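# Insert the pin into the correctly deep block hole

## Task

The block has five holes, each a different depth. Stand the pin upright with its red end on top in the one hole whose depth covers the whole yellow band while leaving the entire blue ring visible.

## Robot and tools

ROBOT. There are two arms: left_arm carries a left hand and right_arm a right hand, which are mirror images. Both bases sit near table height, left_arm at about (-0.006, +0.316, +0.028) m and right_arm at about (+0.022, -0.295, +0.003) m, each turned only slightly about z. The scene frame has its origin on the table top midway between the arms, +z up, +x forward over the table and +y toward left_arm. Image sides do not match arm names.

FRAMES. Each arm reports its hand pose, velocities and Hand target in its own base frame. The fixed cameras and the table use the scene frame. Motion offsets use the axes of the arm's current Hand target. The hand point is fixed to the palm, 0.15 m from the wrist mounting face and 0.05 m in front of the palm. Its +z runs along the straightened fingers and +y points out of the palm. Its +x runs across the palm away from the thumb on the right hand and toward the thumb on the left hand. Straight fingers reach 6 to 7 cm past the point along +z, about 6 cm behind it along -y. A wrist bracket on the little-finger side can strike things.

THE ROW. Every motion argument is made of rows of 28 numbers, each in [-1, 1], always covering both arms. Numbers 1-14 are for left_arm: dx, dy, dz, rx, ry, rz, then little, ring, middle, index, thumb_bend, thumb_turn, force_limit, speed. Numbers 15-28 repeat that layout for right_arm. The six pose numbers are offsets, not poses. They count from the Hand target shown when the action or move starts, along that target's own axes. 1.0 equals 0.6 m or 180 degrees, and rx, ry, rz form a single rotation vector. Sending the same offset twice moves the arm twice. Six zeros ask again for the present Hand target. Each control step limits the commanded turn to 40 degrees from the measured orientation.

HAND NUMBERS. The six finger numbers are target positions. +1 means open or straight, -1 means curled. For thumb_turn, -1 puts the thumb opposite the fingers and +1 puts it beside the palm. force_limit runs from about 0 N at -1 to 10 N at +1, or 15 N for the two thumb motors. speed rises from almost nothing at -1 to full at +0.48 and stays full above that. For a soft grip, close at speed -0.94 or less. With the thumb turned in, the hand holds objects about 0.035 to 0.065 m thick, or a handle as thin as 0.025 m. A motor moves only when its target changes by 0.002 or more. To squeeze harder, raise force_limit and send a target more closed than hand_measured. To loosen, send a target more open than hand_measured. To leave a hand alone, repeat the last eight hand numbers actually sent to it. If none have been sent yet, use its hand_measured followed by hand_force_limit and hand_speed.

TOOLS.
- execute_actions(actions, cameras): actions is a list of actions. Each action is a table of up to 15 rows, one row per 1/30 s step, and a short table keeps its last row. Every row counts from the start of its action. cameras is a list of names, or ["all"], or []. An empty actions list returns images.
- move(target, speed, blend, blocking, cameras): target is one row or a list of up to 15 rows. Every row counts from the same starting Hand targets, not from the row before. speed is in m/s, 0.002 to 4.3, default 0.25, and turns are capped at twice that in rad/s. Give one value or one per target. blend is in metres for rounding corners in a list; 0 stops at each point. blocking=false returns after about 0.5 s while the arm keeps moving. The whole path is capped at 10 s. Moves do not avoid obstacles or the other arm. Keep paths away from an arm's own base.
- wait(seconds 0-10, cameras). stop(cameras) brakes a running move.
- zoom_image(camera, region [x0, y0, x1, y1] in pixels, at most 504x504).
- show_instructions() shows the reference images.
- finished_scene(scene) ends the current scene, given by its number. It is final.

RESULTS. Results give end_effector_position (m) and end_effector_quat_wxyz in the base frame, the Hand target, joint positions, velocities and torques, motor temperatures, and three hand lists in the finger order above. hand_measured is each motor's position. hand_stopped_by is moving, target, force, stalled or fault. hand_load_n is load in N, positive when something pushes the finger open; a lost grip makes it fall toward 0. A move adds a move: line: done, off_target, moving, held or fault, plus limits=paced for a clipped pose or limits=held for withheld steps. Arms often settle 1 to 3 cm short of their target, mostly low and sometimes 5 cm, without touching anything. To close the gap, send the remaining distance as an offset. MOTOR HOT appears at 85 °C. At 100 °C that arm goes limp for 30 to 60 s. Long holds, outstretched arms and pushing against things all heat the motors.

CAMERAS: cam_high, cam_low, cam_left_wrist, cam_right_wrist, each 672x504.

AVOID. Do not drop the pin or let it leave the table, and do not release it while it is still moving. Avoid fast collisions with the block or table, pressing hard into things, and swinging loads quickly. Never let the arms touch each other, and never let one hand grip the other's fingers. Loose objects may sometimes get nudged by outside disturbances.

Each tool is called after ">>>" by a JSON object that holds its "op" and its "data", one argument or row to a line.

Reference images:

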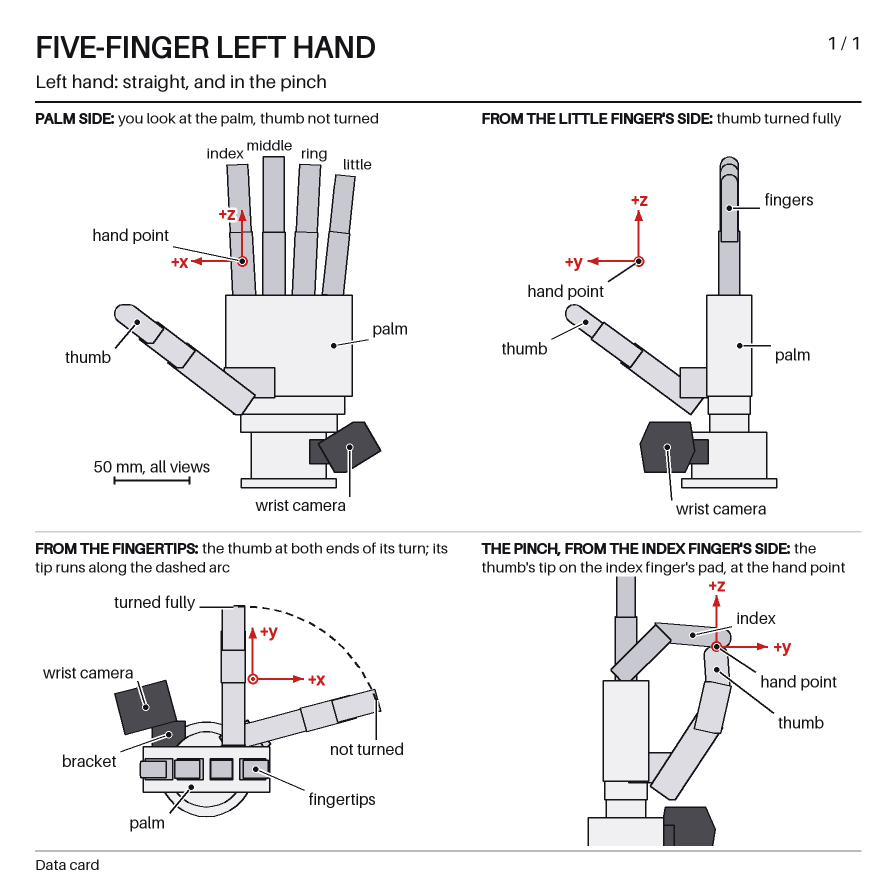

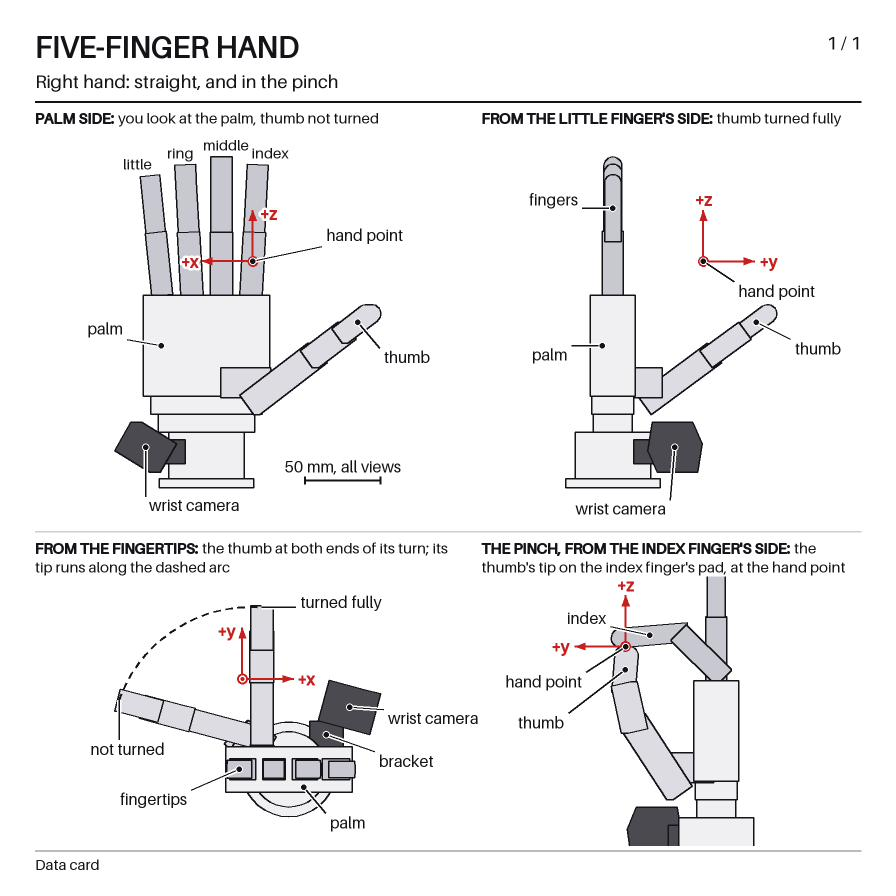

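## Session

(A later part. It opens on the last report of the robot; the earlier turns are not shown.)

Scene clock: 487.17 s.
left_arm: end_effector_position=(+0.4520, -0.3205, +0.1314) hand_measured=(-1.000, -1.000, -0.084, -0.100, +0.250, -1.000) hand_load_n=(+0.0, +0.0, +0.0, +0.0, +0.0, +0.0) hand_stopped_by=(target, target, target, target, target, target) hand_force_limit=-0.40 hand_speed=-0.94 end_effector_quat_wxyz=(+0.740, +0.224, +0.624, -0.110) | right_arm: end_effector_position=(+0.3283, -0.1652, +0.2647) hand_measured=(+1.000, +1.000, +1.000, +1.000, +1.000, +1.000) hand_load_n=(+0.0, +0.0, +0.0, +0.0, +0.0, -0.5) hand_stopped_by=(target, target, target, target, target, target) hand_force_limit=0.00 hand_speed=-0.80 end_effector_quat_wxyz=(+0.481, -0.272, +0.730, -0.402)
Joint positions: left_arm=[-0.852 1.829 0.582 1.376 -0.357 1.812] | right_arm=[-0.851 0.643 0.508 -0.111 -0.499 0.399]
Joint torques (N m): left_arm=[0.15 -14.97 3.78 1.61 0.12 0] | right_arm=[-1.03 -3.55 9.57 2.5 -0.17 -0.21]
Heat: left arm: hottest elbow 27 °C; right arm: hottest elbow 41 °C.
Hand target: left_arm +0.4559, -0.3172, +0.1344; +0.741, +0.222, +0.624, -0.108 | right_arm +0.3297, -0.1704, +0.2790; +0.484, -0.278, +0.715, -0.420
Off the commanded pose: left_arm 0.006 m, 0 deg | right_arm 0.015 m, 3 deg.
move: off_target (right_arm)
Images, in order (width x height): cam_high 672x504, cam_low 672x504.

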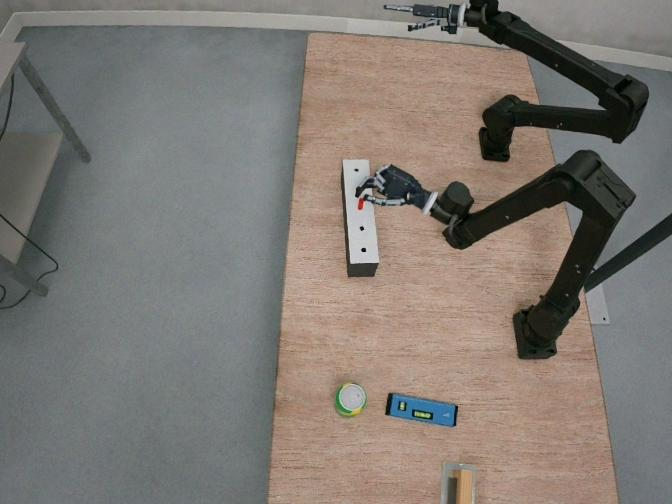

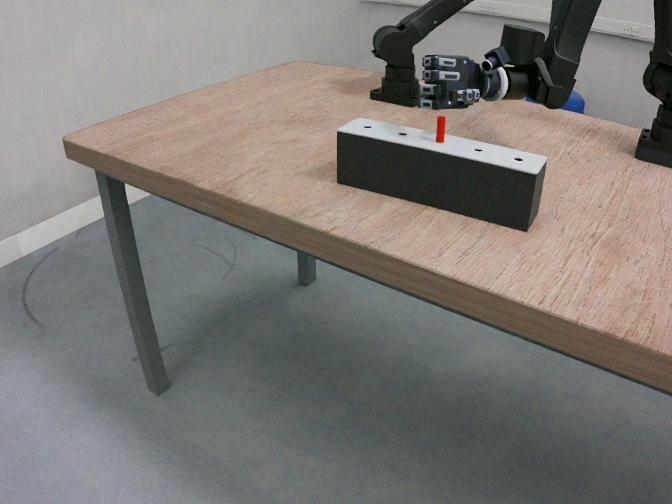

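>>> {"op": "move", "data": {
  "target": [
    [0,0,0,0,0,0,-1,-1,0.15,0.15,0.25,-1,-0.4,-0.8,0,0,0,0,0,0,1,1,1,1,1,1,0,-0.8],
    [0.0324,-0.0065,-0.0041,0,0,0,-1,-1,0.15,0.15,0.25,-1,-0.4,-0.8,0,0,0,0,0,0,1,1,1,1,1,1,0,-0.8]
  ],
  "speed": 0.03,
  "cameras": ["cam_low","cam_high","cam_left_wrist"]
}}

>>> {"op": "zoom_image", "data": {
  "camera": "cam_low",
  "region": [405, 70, 485, 150]
}}

>>> {"op": "zoom_image", "data": {
  "camera": "cam_high",
  "region": [335, 180, 380, 225]
}}

Scene clock: 529.00 s.
left_arm: end_effector_position=(+0.4515, -0.3199, +0.1150) hand_measured=(-1.000, -1.000, +0.150, +0.150, +0.250, -1.000) hand_load_n=(+0.0, +0.0, +0.0, +0.0, +0.0, +0.0) hand_stopped_by=(target, target, target, target, target, target) hand_force_limit=-0.40 hand_speed=-0.80 end_effector_quat_wxyz=(+0.737, +0.226, +0.627, -0.109) | right_arm: end_effector_position=(+0.3283, -0.1652, +0.2647) hand_measured=(+1.000, +1.000, +1.000, +1.000, +1.000, +1.000) hand_load_n=(+0.0, +0.0, -0.5, +0.0, +0.0, -0.5) hand_stopped_by=(target, target, target, target, target, target) hand_force_limit=0.00 hand_speed=-0.80 end_effector_quat_wxyz=(+0.481, -0.272, +0.730, -0.402)
Joint positions: left_arm=[-0.852 1.878 0.582 1.415 -0.357 1.812] | right_arm=[-0.851 0.643 0.508 -0.111 -0.499 0.399]
Joint torques (N m): left_arm=[0.15 -13.16 3.71 2.77 0.11 -0.01] | right_arm=[-1.49 -3.25 9.55 2.44 -0.2 -0.22]
Heat: left arm: hottest elbow 27 °C; right arm: hottest elbow 41 °C.
Hand target: left_arm +0.4559, -0.3172, +0.1144; +0.741, +0.222, +0.624, -0.108 | right_arm +0.3297, -0.1704, +0.2790; +0.484, -0.278, +0.715, -0.420
Off the commanded pose: left_arm 0.005 m, 1 deg | right_arm 0.015 m, 3 deg.
move: off_target (right_arm)
Images, in order (width x height): cam_high 672x504, cam_low 672x504, cam_left_wrist 672x504.

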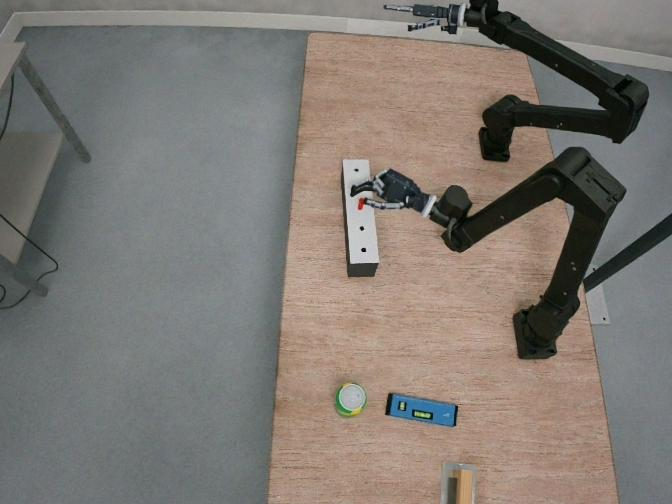

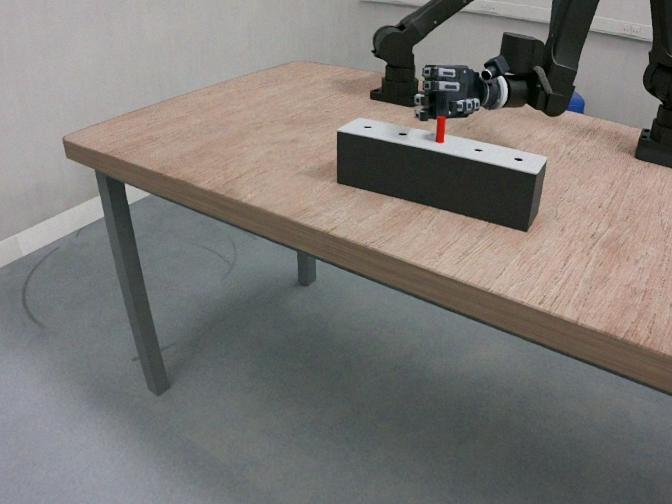

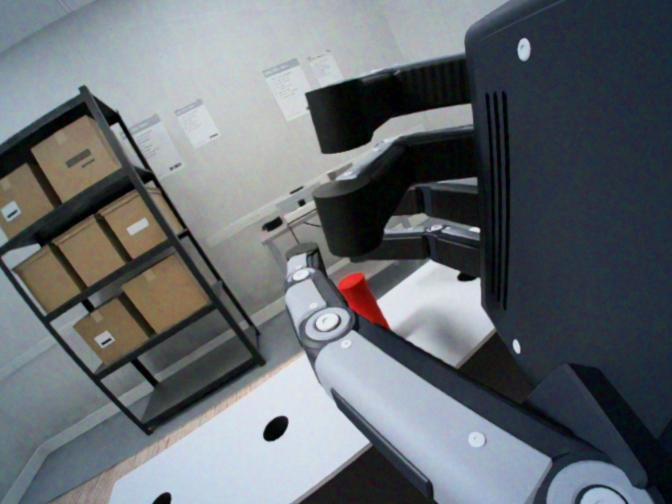

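Scaled by 6.300 from the camera's 672x504 image, which has a finer 960x720 frame.

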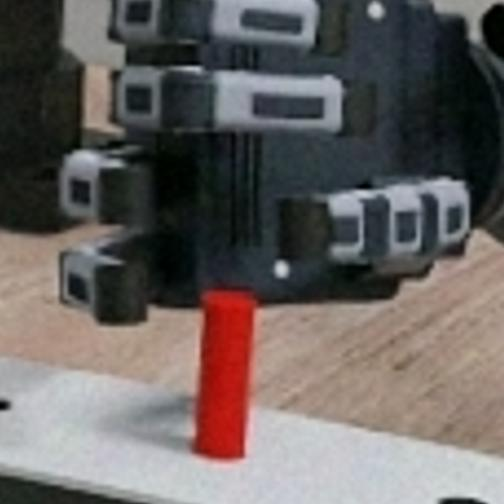

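Scaled by 11.200 from the camera's 672x504 image, which has a finer 960x720 frame.

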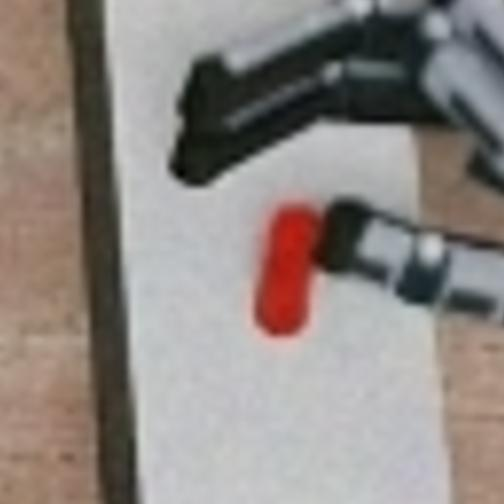

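>>> {"op": "zoom_image", "data": {
  "camera": "cam_high",
  "region": [345, 155, 435, 230]
}}

Scaled by 5.600 from the camera's 672x504 image, which has a finer 960x720 frame.

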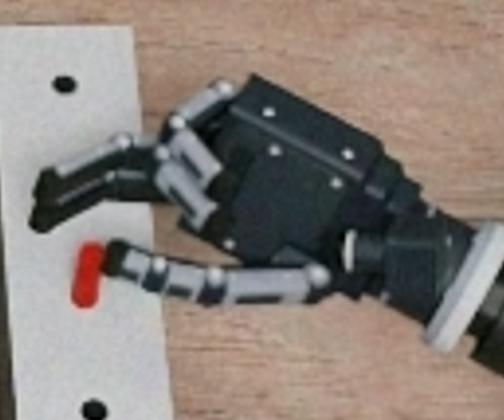

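>>> {"op": "move", "data": {
  "target": [0.0292,-0.0058,-0.0037,0,0,0,-1,-1,0.15,0.15,0.25,-1,-0.4,-0.8,0,0,0,0,0,0,1,1,1,1,1,1,0,-0.8],
  "speed": 0.03,
  "cameras": ["cam_low","cam_high","cam_left_wrist"]
}}

>>> {"op": "zoom_image", "data": {
  "camera": "cam_low",
  "region": [405, 80, 485, 160]
}}

>>> {"op": "zoom_image", "data": {
  "camera": "cam_high",
  "region": [345, 155, 435, 230]
}}

Scene clock: 543.73 s.
left_arm: end_effector_position=(+0.4499, -0.3181, +0.0946) hand_measured=(-1.000, -1.000, +0.150, +0.150, +0.250, -1.000) hand_load_n=(+0.0, +0.0, +0.0, +0.0, +0.0, +0.0) hand_stopped_by=(target, target, target, target, target, target) hand_force_limit=-0.40 hand_speed=-0.80 end_effector_quat_wxyz=(+0.735, +0.228, +0.630, -0.107) | right_arm: end_effector_position=(+0.3283, -0.1652, +0.2647) hand_measured=(+1.000, +1.000, +1.000, +1.000, +1.000, +1.000) hand_load_n=(+0.0, +0.0, +0.0, +0.0, +0.0, +0.0) hand_stopped_by=(target, target, target, target, target, target) hand_force_limit=0.00 hand_speed=-0.80 end_effector_quat_wxyz=(+0.481, -0.272, +0.730, -0.402)
Joint positions: left_arm=[-0.852 1.944 0.582 1.473 -0.357 1.812] | right_arm=[-0.851 0.643 0.508 -0.111 -0.499 0.399]
Joint torques (N m): left_arm=[0.09 -13.45 3.75 2.78 0.11 -0.01] | right_arm=[-0.85 -3.37 9.59 2.43 -0.19 -0.2]
Heat: left arm: hottest elbow 27 °C; right arm: hottest elbow 41 °C.
Hand target: left_arm +0.4559, -0.3172, +0.0964; +0.741, +0.222, +0.624, -0.108 | right_arm +0.3297, -0.1704, +0.2790; +0.484, -0.278, +0.715, -0.420
Off the commanded pose: left_arm 0.006 m, 1 deg | right_arm 0.015 m, 3 deg.
move: off_target (right_arm)
Images, in order (width x height): cam_high 672x504, cam_low 672x504, cam_left_wrist 672x504.

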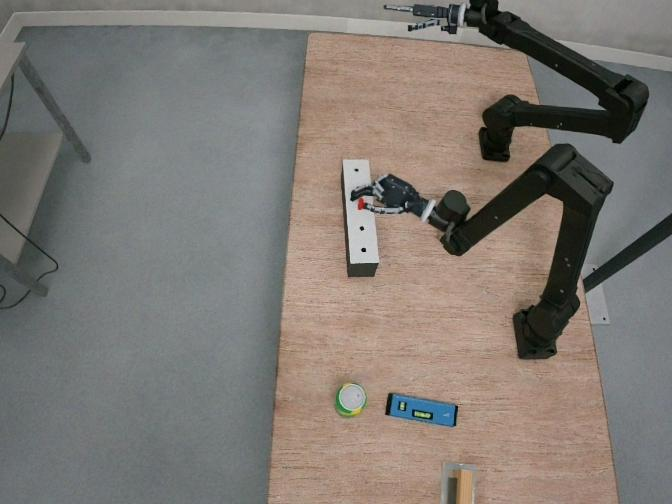

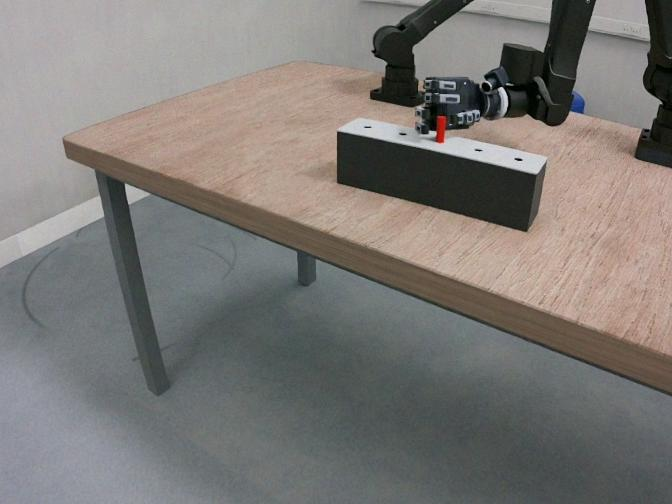

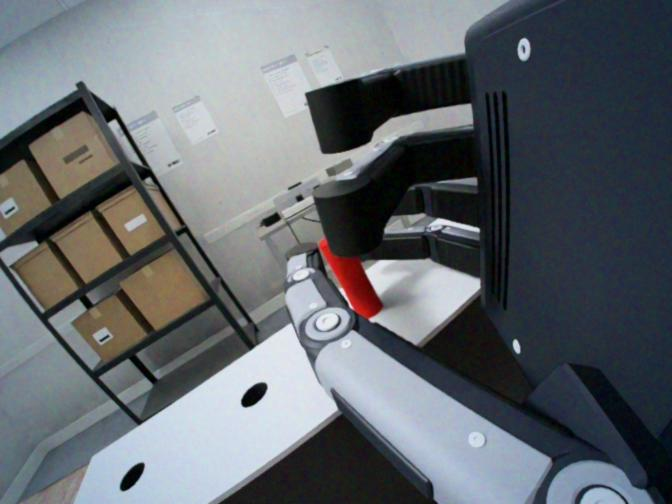

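Scaled by 6.300 from the camera's 672x504 image, which has a finer 960x720 frame.

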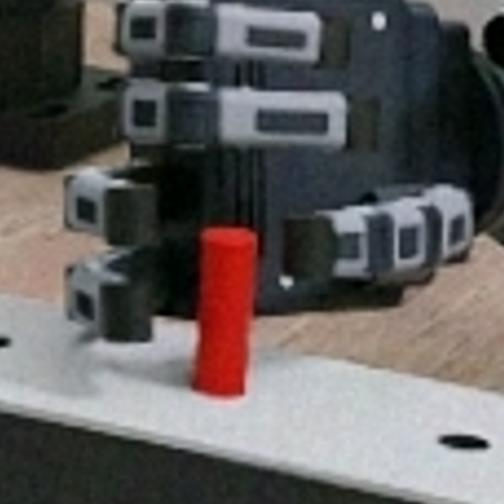

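Scaled by 5.600 from the camera's 672x504 image, which has a finer 960x720 frame.

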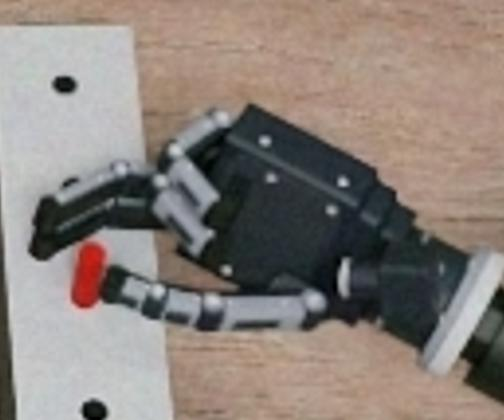

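>>> {"op": "move", "data": {
  "target": [0.013,-0.0026,-0.0016,0,0,0,-1,-1,0.15,0.15,0.25,-1,-0.4,-0.8,0,0,0,0,0,0,1,1,1,1,1,1,0,-0.8],
  "speed": 0.03,
  "cameras": ["cam_low","cam_high"]
}}

>>> {"op": "zoom_image", "data": {
  "camera": "cam_low",
  "region": [405, 80, 485, 160]
}}

>>> {"op": "zoom_image", "data": {
  "camera": "cam_high",
  "region": [345, 180, 395, 220]
}}

Scene clock: 553.07 s.
left_arm: end_effector_position=(+0.4487, -0.3180, +0.0923) hand_measured=(-1.000, -1.000, +0.150, +0.150, +0.250, -1.000) hand_load_n=(+0.0, +0.0, +0.0, +0.0, +0.0, +0.0) hand_stopped_by=(target, target, target, target, target, target) hand_force_limit=-0.40 hand_speed=-0.80 end_effector_quat_wxyz=(+0.739, +0.225, +0.625, -0.110) | right_arm: end_effector_position=(+0.3283, -0.1652, +0.2647) hand_measured=(+1.000, +1.000, +1.000, +1.000, +1.000, +1.000) hand_load_n=(+0.0, +0.0, +0.0, +0.0, +0.0, +0.0) hand_stopped_by=(target, target, target, target, target, target) hand_force_limit=0.00 hand_speed=-0.80 end_effector_quat_wxyz=(+0.481, -0.272, +0.730, -0.402)
Joint positions: left_arm=[-0.854 1.964 0.582 1.507 -0.357 1.812] | right_arm=[-0.851 0.643 0.508 -0.111 -0.499 0.399]
Joint torques (N m): left_arm=[0.09 -12.75 3.88 2.45 0.12 -0.01] | right_arm=[-1.26 -3.19 9.62 2.4 -0.22 -0.19]
Heat: left arm: hottest elbow 27 °C; right arm: hottest elbow 41 °C.
Hand target: left_arm +0.4559, -0.3172, +0.0884; +0.741, +0.222, +0.624, -0.108 | right_arm +0.3297, -0.1704, +0.2790; +0.484, -0.278, +0.715, -0.420
Off the commanded pose: left_arm 0.008 m, 1 deg | right_arm 0.015 m, 3 deg.
move: off_target (right_arm)
Images, in order (width x height): cam_high 672x504, cam_low 672x504.

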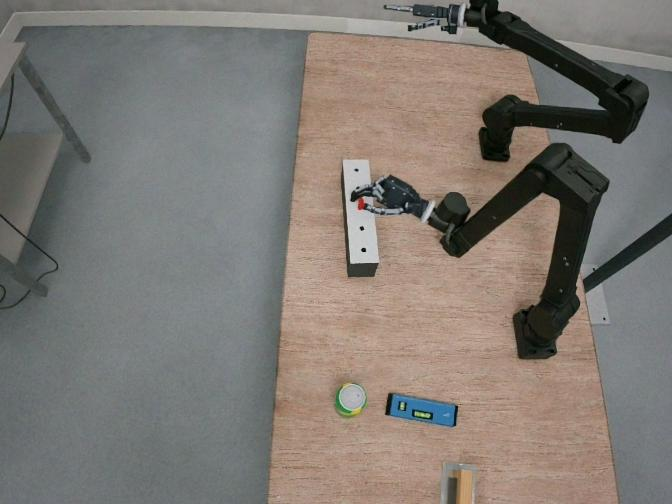

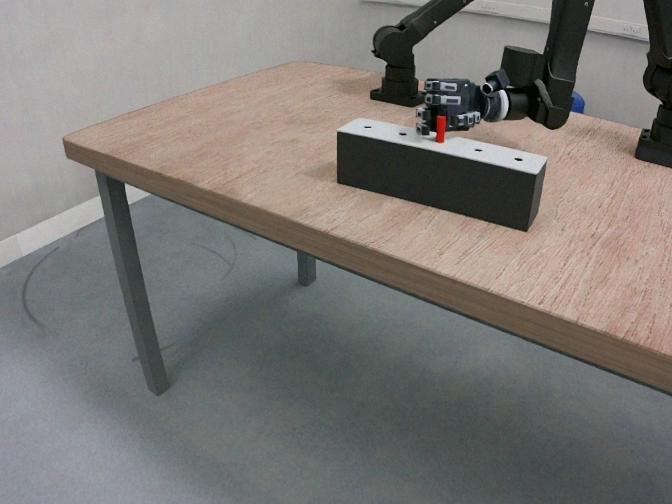

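Scaled by 6.300 from the camera's 672x504 image, which has a finer 960x720 frame.

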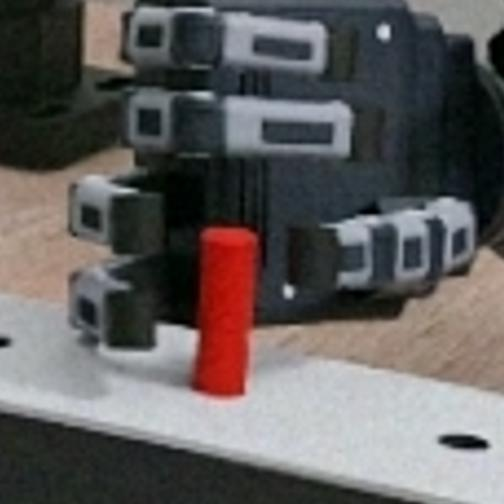

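Scaled by 10.080 from the camera's 672x504 image, which has a finer 960x720 frame.

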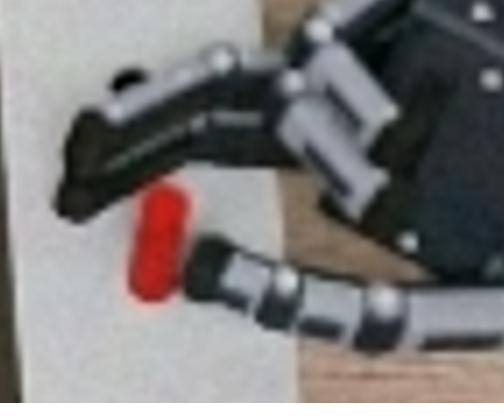

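>>> {"op": "wait", "data": {
  "seconds": 0.2,
  "cameras": ["cam_low","cam_high","cam_left_wrist"]
}}

>>> {"op": "zoom_image", "data": {
  "camera": "cam_left_wrist",
  "region": [250, 160, 550, 460]
}}

>>> {"op": "zoom_image", "data": {
  "camera": "cam_low",
  "region": [410, 110, 460, 150]
}}

Scene clock: 557.00 s.
left_arm: end_effector_position=(+0.4487, -0.3180, +0.0923) hand_measured=(-1.000, -1.000, +0.150, +0.150, +0.250, -1.000) hand_load_n=(+0.0, +0.0, +0.5, +0.0, +0.0, +0.5) hand_stopped_by=(target, target, target, target, target, target) hand_force_limit=-0.40 hand_speed=-0.80 end_effector_quat_wxyz=(+0.739, +0.225, +0.625, -0.110) | right_arm: end_effector_position=(+0.3283, -0.1652, +0.2647) hand_measured=(+1.000, +1.000, +1.000, +1.000, +1.000, +1.000) hand_load_n=(+0.0, +0.0, +0.0, +0.0, +0.0, +0.0) hand_stopped_by=(target, target, target, target, target, target) hand_force_limit=0.00 hand_speed=-0.80 end_effector_quat_wxyz=(+0.481, -0.272, +0.730, -0.402)
Joint positions: left_arm=[-0.854 1.964 0.582 1.507 -0.357 1.812] | right_arm=[-0.851 0.643 0.508 -0.111 -0.499 0.399]
Joint torques (N m): left_arm=[0.09 -12.75 3.89 2.45 0.12 0] | right_arm=[-0.97 -3.66 9.62 2.47 -0.18 -0.24]
Heat: left arm: hottest elbow 27 °C; right arm: hottest elbow 41 °C.
Hand target: left_arm +0.4559, -0.3172, +0.0884; +0.741, +0.222, +0.624, -0.108 | right_arm +0.3297, -0.1704, +0.2790; +0.484, -0.278, +0.715, -0.420
Off the commanded pose: left_arm 0.008 m, 1 deg | right_arm 0.015 m, 3 deg.
wait: 0.20 s; at rest from the start
Images, in order (width x height): cam_high 672x504, cam_low 672x504, cam_left_wrist 672x504.

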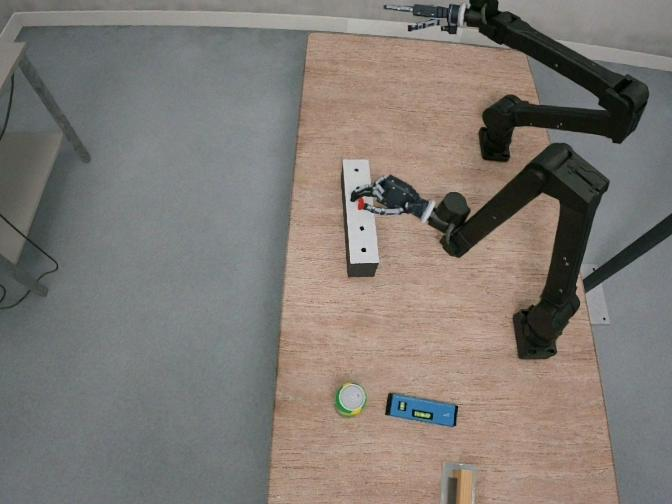

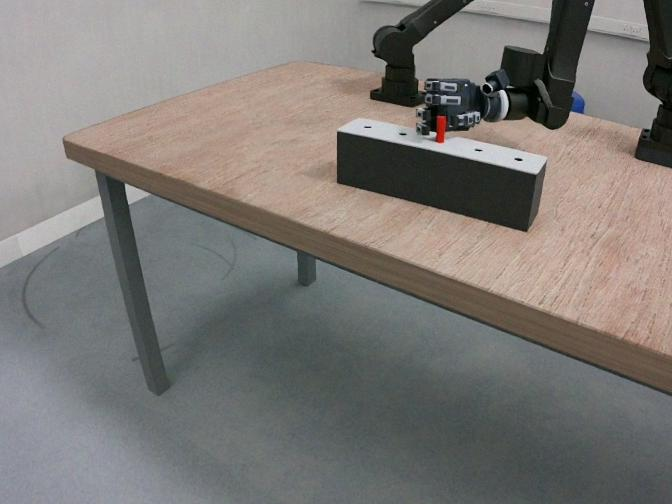

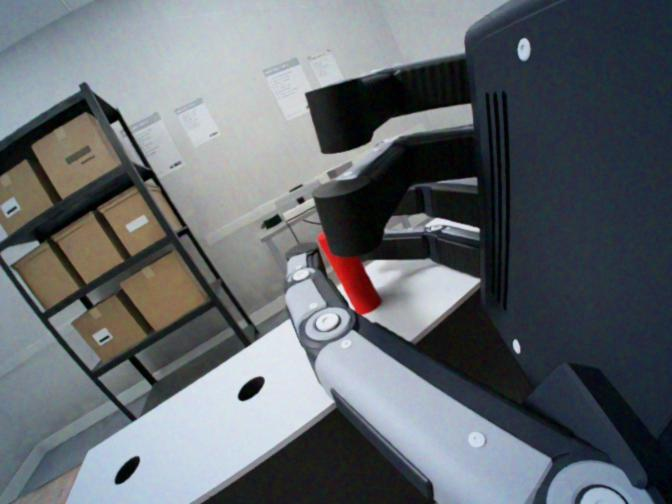

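Scaled by 1.680 from the camera's 672x504 image, which has a finer 960x720 frame.

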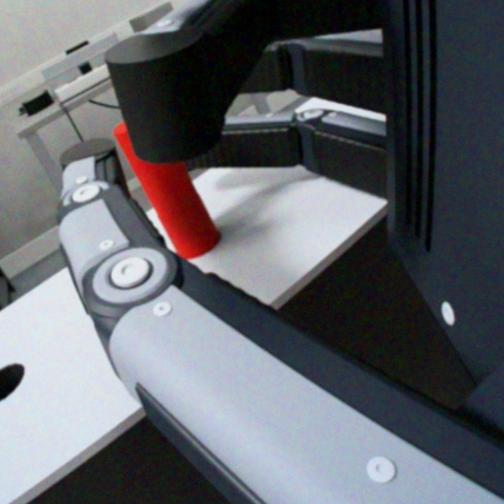

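Scaled by 10.080 from the camera's 672x504 image, which has a finer 960x720 frame.

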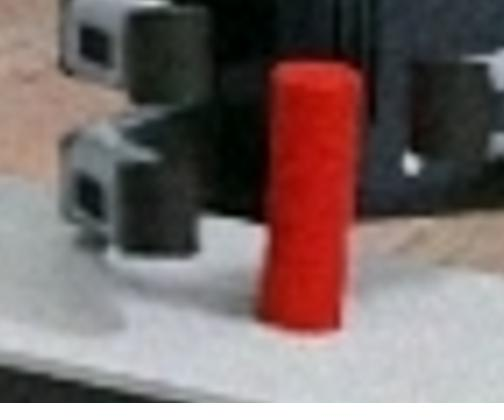

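>>> {"op": "move", "data": {
  "target": [-0.0097,0.0019,0.0012,0.0065,0.0327,0,-1,-1,0.15,0.15,0.25,-1,-0.4,-0.8,0,0,0,0,0,0,1,1,1,1,1,1,0,-0.8],
  "speed": 0.03,
  "cameras": ["cam_low","cam_high","cam_left_wrist"]
}}

>>> {"op": "zoom_image", "data": {
  "camera": "cam_low",
  "region": [410, 90, 470, 150]
}}

>>> {"op": "zoom_image", "data": {
  "camera": "cam_high",
  "region": [345, 180, 395, 220]
}}

Scene clock: 578.87 s.
left_arm: end_effector_position=(+0.4514, -0.3206, +0.0927) hand_measured=(-1.000, -1.000, +0.150, +0.150, +0.250, -1.000) hand_load_n=(+0.0, +0.0, +0.0, +0.0, +0.0, +0.0) hand_stopped_by=(target, target, target, target, target, target) hand_force_limit=-0.40 hand_speed=-0.80 end_effector_quat_wxyz=(+0.706, +0.240, +0.658, -0.104) | right_arm: end_effector_position=(+0.3283, -0.1652, +0.2647) hand_measured=(+1.000, +1.000, +1.000, +1.000, +1.000, +1.000) hand_load_n=(+0.0, +0.0, +0.0, +0.0, +0.0, +0.0) hand_stopped_by=(target, target, target, target, target, target) hand_force_limit=0.00 hand_speed=-0.80 end_effector_quat_wxyz=(+0.481, -0.272, +0.730, -0.402)
Joint positions: left_arm=[-0.852 1.869 0.582 1.307 -0.357 1.781] | right_arm=[-0.851 0.643 0.508 -0.111 -0.499 0.399]
Joint torques (N m): left_arm=[0.09 -15.03 3.62 1.5 -0.03 -0.08] | right_arm=[-1.38 -3.49 9.66 2.39 -0.21 -0.24]
Heat: left arm: hottest elbow 27 °C; right arm: hottest elbow 41 °C.
Hand target: left_arm +0.4559, -0.3172, +0.0944; +0.706, +0.235, +0.660, -0.103 | right_arm +0.3297, -0.1704, +0.2790; +0.484, -0.278, +0.715, -0.420
Off the commanded pose: left_arm 0.006 m, 1 deg | right_arm 0.015 m, 3 deg.
move: off_target (right_arm)
Images, in order (width x height): cam_high 672x504, cam_low 672x504, cam_left_wrist 672x504.

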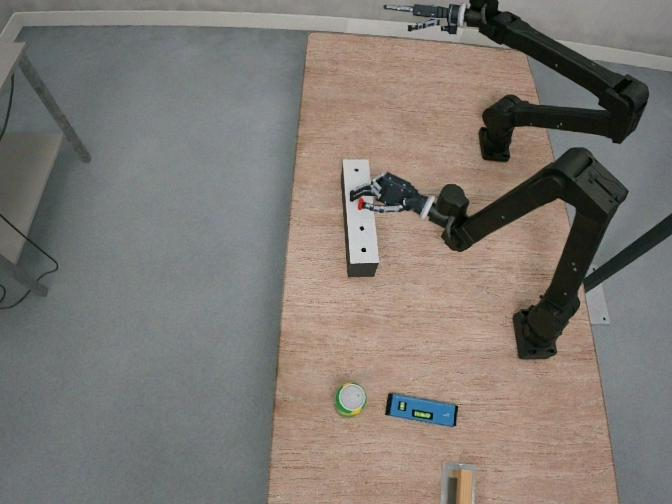

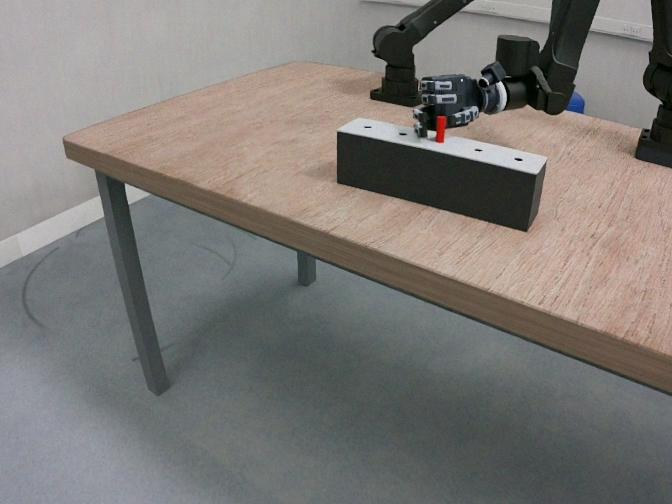

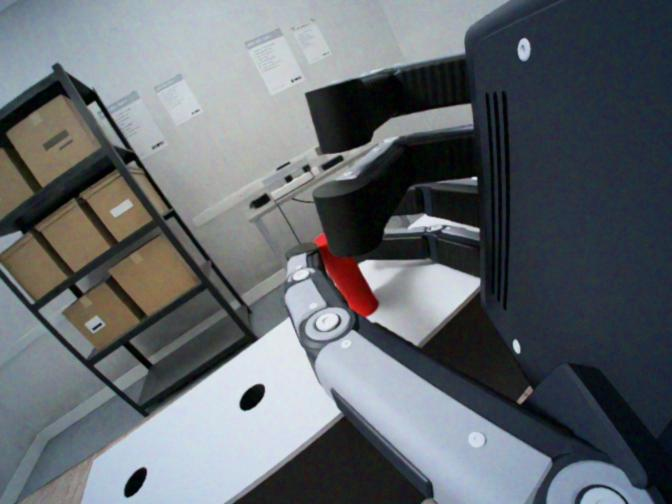

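Scaled by 8.400 from the camera's 672x504 image, which has a finer 960x720 frame.

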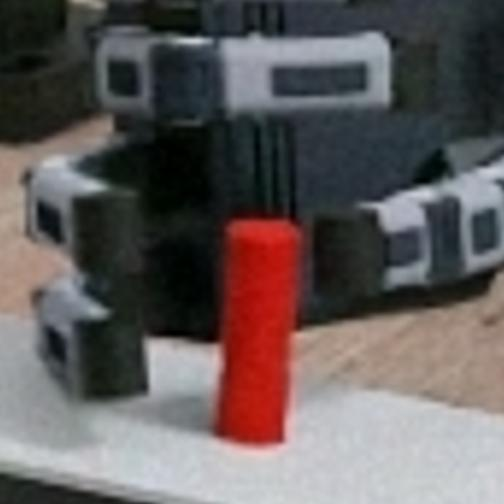

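Scaled by 10.080 from the camera's 672x504 image, which has a finer 960x720 frame.

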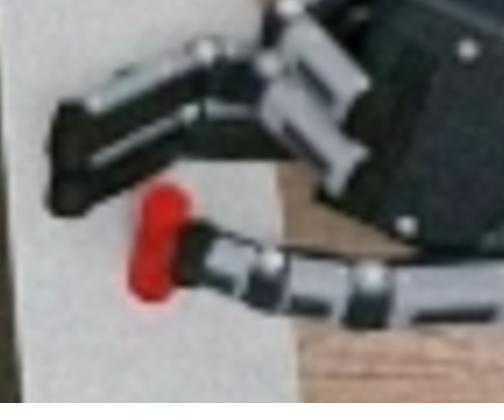

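>>> {"op": "move", "data": {
  "target": [0,0,0,0,0,0,-1,-1,-0.5,-0.5,0.25,-1,-0.1,-0.92,0,0,0,0,0,0,1,1,1,1,1,1,0,-0.8],
  "speed": 0.03,
  "cameras": ["cam_low","cam_high","cam_left_wrist"]
}}

>>> {"op": "zoom_image", "data": {
  "camera": "cam_low",
  "region": [410, 90, 470, 150]
}}

>>> {"op": "zoom_image", "data": {
  "camera": "cam_high",
  "region": [345, 180, 395, 220]
}}

Scene clock: 586.00 s.
left_arm: end_effector_position=(+0.4519, -0.3225, +0.0923) hand_measured=(-1.000, -1.000, -0.132, -0.118, +0.250, -1.000) hand_load_n=(+0.0, +0.0, +5.0, +2.5, +2.0, +0.0) hand_stopped_by=(target, target, force, force, target, target) hand_force_limit=-0.10 hand_speed=-0.92 end_effector_quat_wxyz=(+0.705, +0.242, +0.658, -0.108) | right_arm: end_effector_position=(+0.3283, -0.1652, +0.2647) hand_measured=(+1.000, +1.000, +1.000, +1.000, +1.000, +1.000) hand_load_n=(+0.0, +0.0, +0.0, +0.0, +0.0, +0.0) hand_stopped_by=(target, target, target, target, target, target) hand_force_limit=0.00 hand_speed=-0.80 end_effector_quat_wxyz=(+0.481, -0.272, +0.730, -0.402)
Joint positions: left_arm=[-0.85 1.869 0.583 1.304 -0.346 1.778] | right_arm=[-0.851 0.643 0.508 -0.111 -0.499 0.399]
Joint torques (N m): left_arm=[0.09 -15.03 3.52 1.62 -0.17 -0.05] | right_arm=[-1.08 -3.78 9.66 2.54 -0.2 -0.23]
Heat: left arm: hottest elbow 27 °C; right arm: hottest elbow 41 °C.
Hand target: left_arm +0.4559, -0.3172, +0.0944; +0.706, +0.235, +0.660, -0.103 | right_arm +0.3297, -0.1704, +0.2790; +0.484, -0.278, +0.715, -0.420
Off the commanded pose: left_arm 0.007 m, 1 deg | right_arm 0.015 m, 3 deg.
move: off_target (right_arm)
Images, in order (width x height): cam_high 672x504, cam_low 672x504, cam_left_wrist 672x504.

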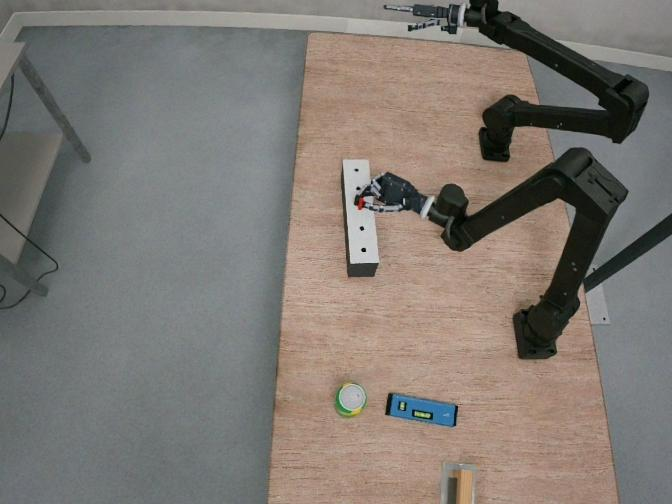

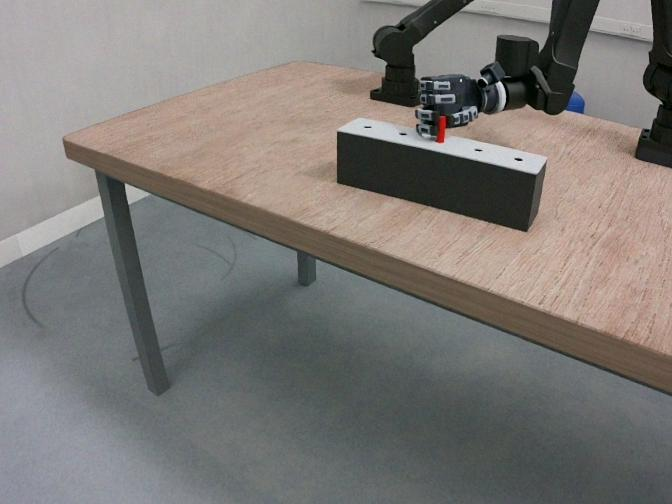

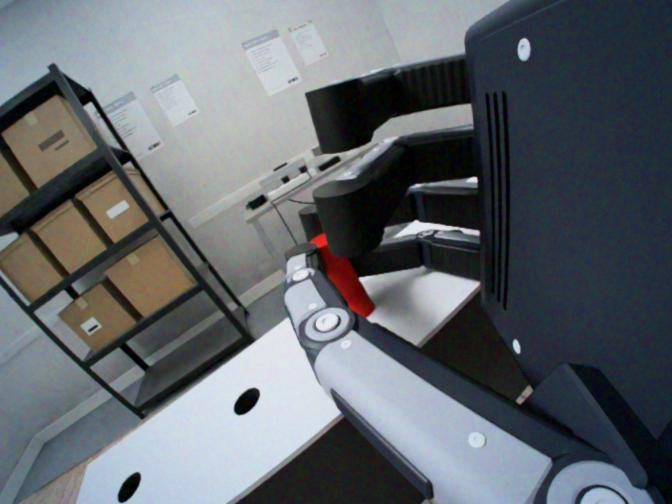

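Scaled by 8.400 from the camera's 672x504 image, which has a finer 960x720 frame.

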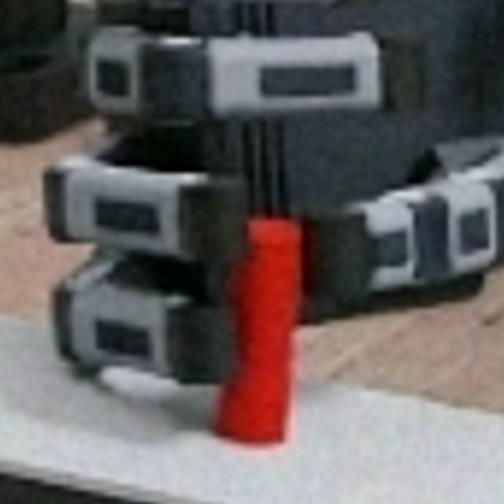

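Scaled by 10.080 from the camera's 672x504 image, which has a finer 960x720 frame.

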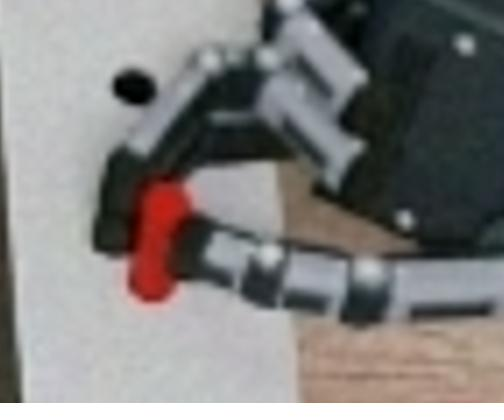

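>>> {"op": "move", "data": {
  "target": [0,0,0,0,0,0,-1,-1,-0.5,-0.52,0.25,-1,-0.1,-0.92,0,0,0,0,0,0,1,1,1,1,1,1,0,-0.8],
  "speed": 0.03
}}

Scene clock: 589.40 s.
left_arm: end_effector_position=(+0.4519, -0.3225, +0.0923) hand_measured=(-1.000, -1.000, -0.132, -0.122, +0.250, -1.000) hand_load_n=(+0.0, +0.0, +4.0, +4.5, +2.5, +0.0) hand_stopped_by=(target, target, force, force, target, target) hand_force_limit=-0.10 hand_speed=-0.92 end_effector_quat_wxyz=(+0.705, +0.242, +0.658, -0.108) | right_arm: end_effector_position=(+0.3283, -0.1652, +0.2647) hand_measured=(+1.000, +1.000, +1.000, +1.000, +1.000, +1.000) hand_load_n=(+0.0, +0.0, +0.0, +0.0, +0.0, +0.0) hand_stopped_by=(target, target, target, target, target, target) hand_force_limit=0.00 hand_speed=-0.80 end_effector_quat_wxyz=(+0.481, -0.272, +0.730, -0.402)
Joint positions: left_arm=[-0.85 1.869 0.583 1.304 -0.346 1.778] | right_arm=[-0.851 0.643 0.508 -0.111 -0.499 0.399]
Joint torques (N m): left_arm=[0.15 -15.09 3.52 1.63 -0.18 -0.05] | right_arm=[-0.85 -3.49 9.55 2.56 -0.18 -0.22]
Heat: left arm: hottest elbow 27 °C; right arm: hottest elbow 41 °C.
Hand target: left_arm +0.4559, -0.3172, +0.0944; +0.706, +0.235, +0.660, -0.103 | right_arm +0.3297, -0.1704, +0.2790; +0.484, -0.278, +0.715, -0.420
Off the commanded pose: left_arm 0.007 m, 1 deg | right_arm 0.015 m, 3 deg.
move: off_target (right_arm)

>>> {"op": "move", "data": {
  "target": [-0.049,0.0098,0.0009,0,0,0,-1,-1,-0.5,-0.52,0.25,-1,-0.1,-0.92,0,0,0,0,0,0,1,1,1,1,1,1,0,-0.8],
  "speed": 0.02,
  "cameras": ["cam_low","cam_high"]
}}

>>> {"op": "zoom_image", "data": {
  "camera": "cam_low",
  "region": [410, 80, 480, 150]
}}

Scene clock: 597.70 s.
left_arm: end_effector_position=(+0.4520, -0.3229, +0.1160) hand_measured=(-1.000, -1.000, -0.132, -0.122, +0.250, -1.000) hand_load_n=(+0.0, +0.0, +2.5, +3.5, +4.0, +1.0) hand_stopped_by=(target, target, force, force, target, target) hand_force_limit=-0.10 hand_speed=-0.92 end_effector_quat_wxyz=(+0.701, +0.241, +0.662, -0.109) | right_arm: end_effector_position=(+0.3283, -0.1652, +0.2647) hand_measured=(+1.000, +1.000, +1.000, +1.000, +1.000, +1.000) hand_load_n=(+0.0, +0.0, +0.0, +0.0, +0.0, +0.0) hand_stopped_by=(target, target, target, target, target, target) hand_force_limit=0.00 hand_speed=-0.80 end_effector_quat_wxyz=(+0.481, -0.272, +0.730, -0.402)
Joint positions: left_arm=[-0.85 1.773 0.582 1.197 -0.346 1.768] | right_arm=[-0.851 0.643 0.508 -0.111 -0.499 0.399]
Joint torques (N m): left_arm=[0.15 -15.44 4.11 1.8 -0.18 0.06] | right_arm=[-0.97 -3.19 9.69 2.48 -0.17 -0.25]
Heat: left arm: hottest elbow 27 °C; right arm: hottest elbow 41 °C.
Hand target: left_arm +0.4559, -0.3172, +0.1244; +0.706, +0.235, +0.660, -0.103 | right_arm +0.3297, -0.1704, +0.2790; +0.484, -0.278, +0.715, -0.420
Off the commanded pose: left_arm 0.011 m, 1 deg | right_arm 0.015 m, 3 deg.
move: off_target (left_arm, right_arm)
Images, in order (width x height): cam_high 672x504, cam_low 672x504.

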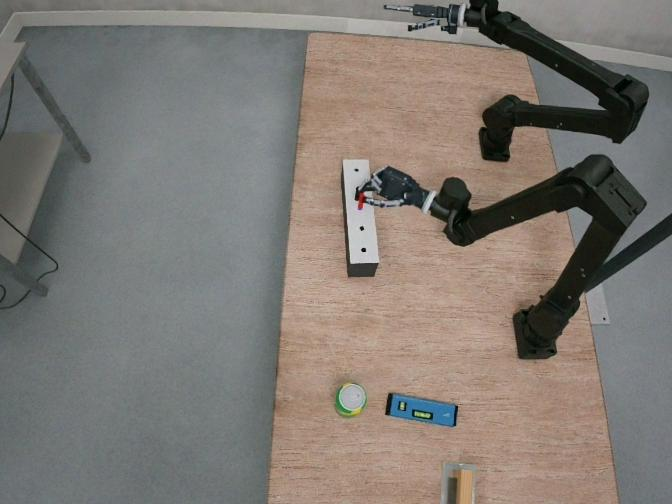

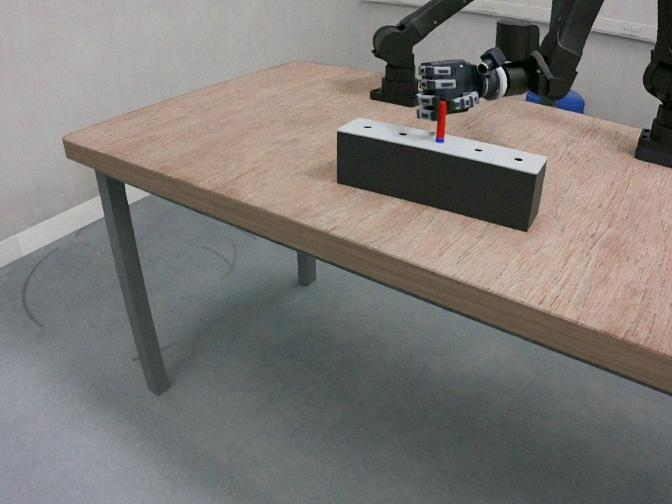

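Scaled by 7.200 from the camera's 672x504 image, which has a finer 960x720 frame.

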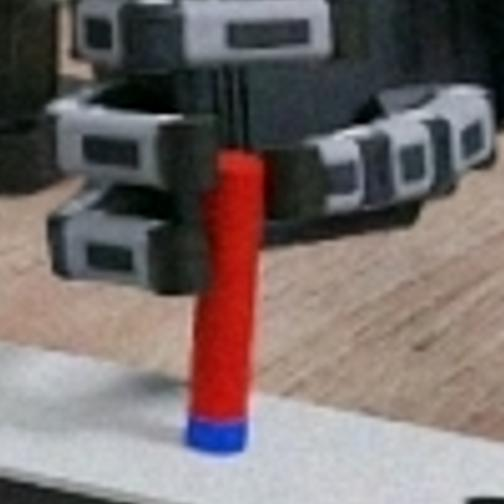

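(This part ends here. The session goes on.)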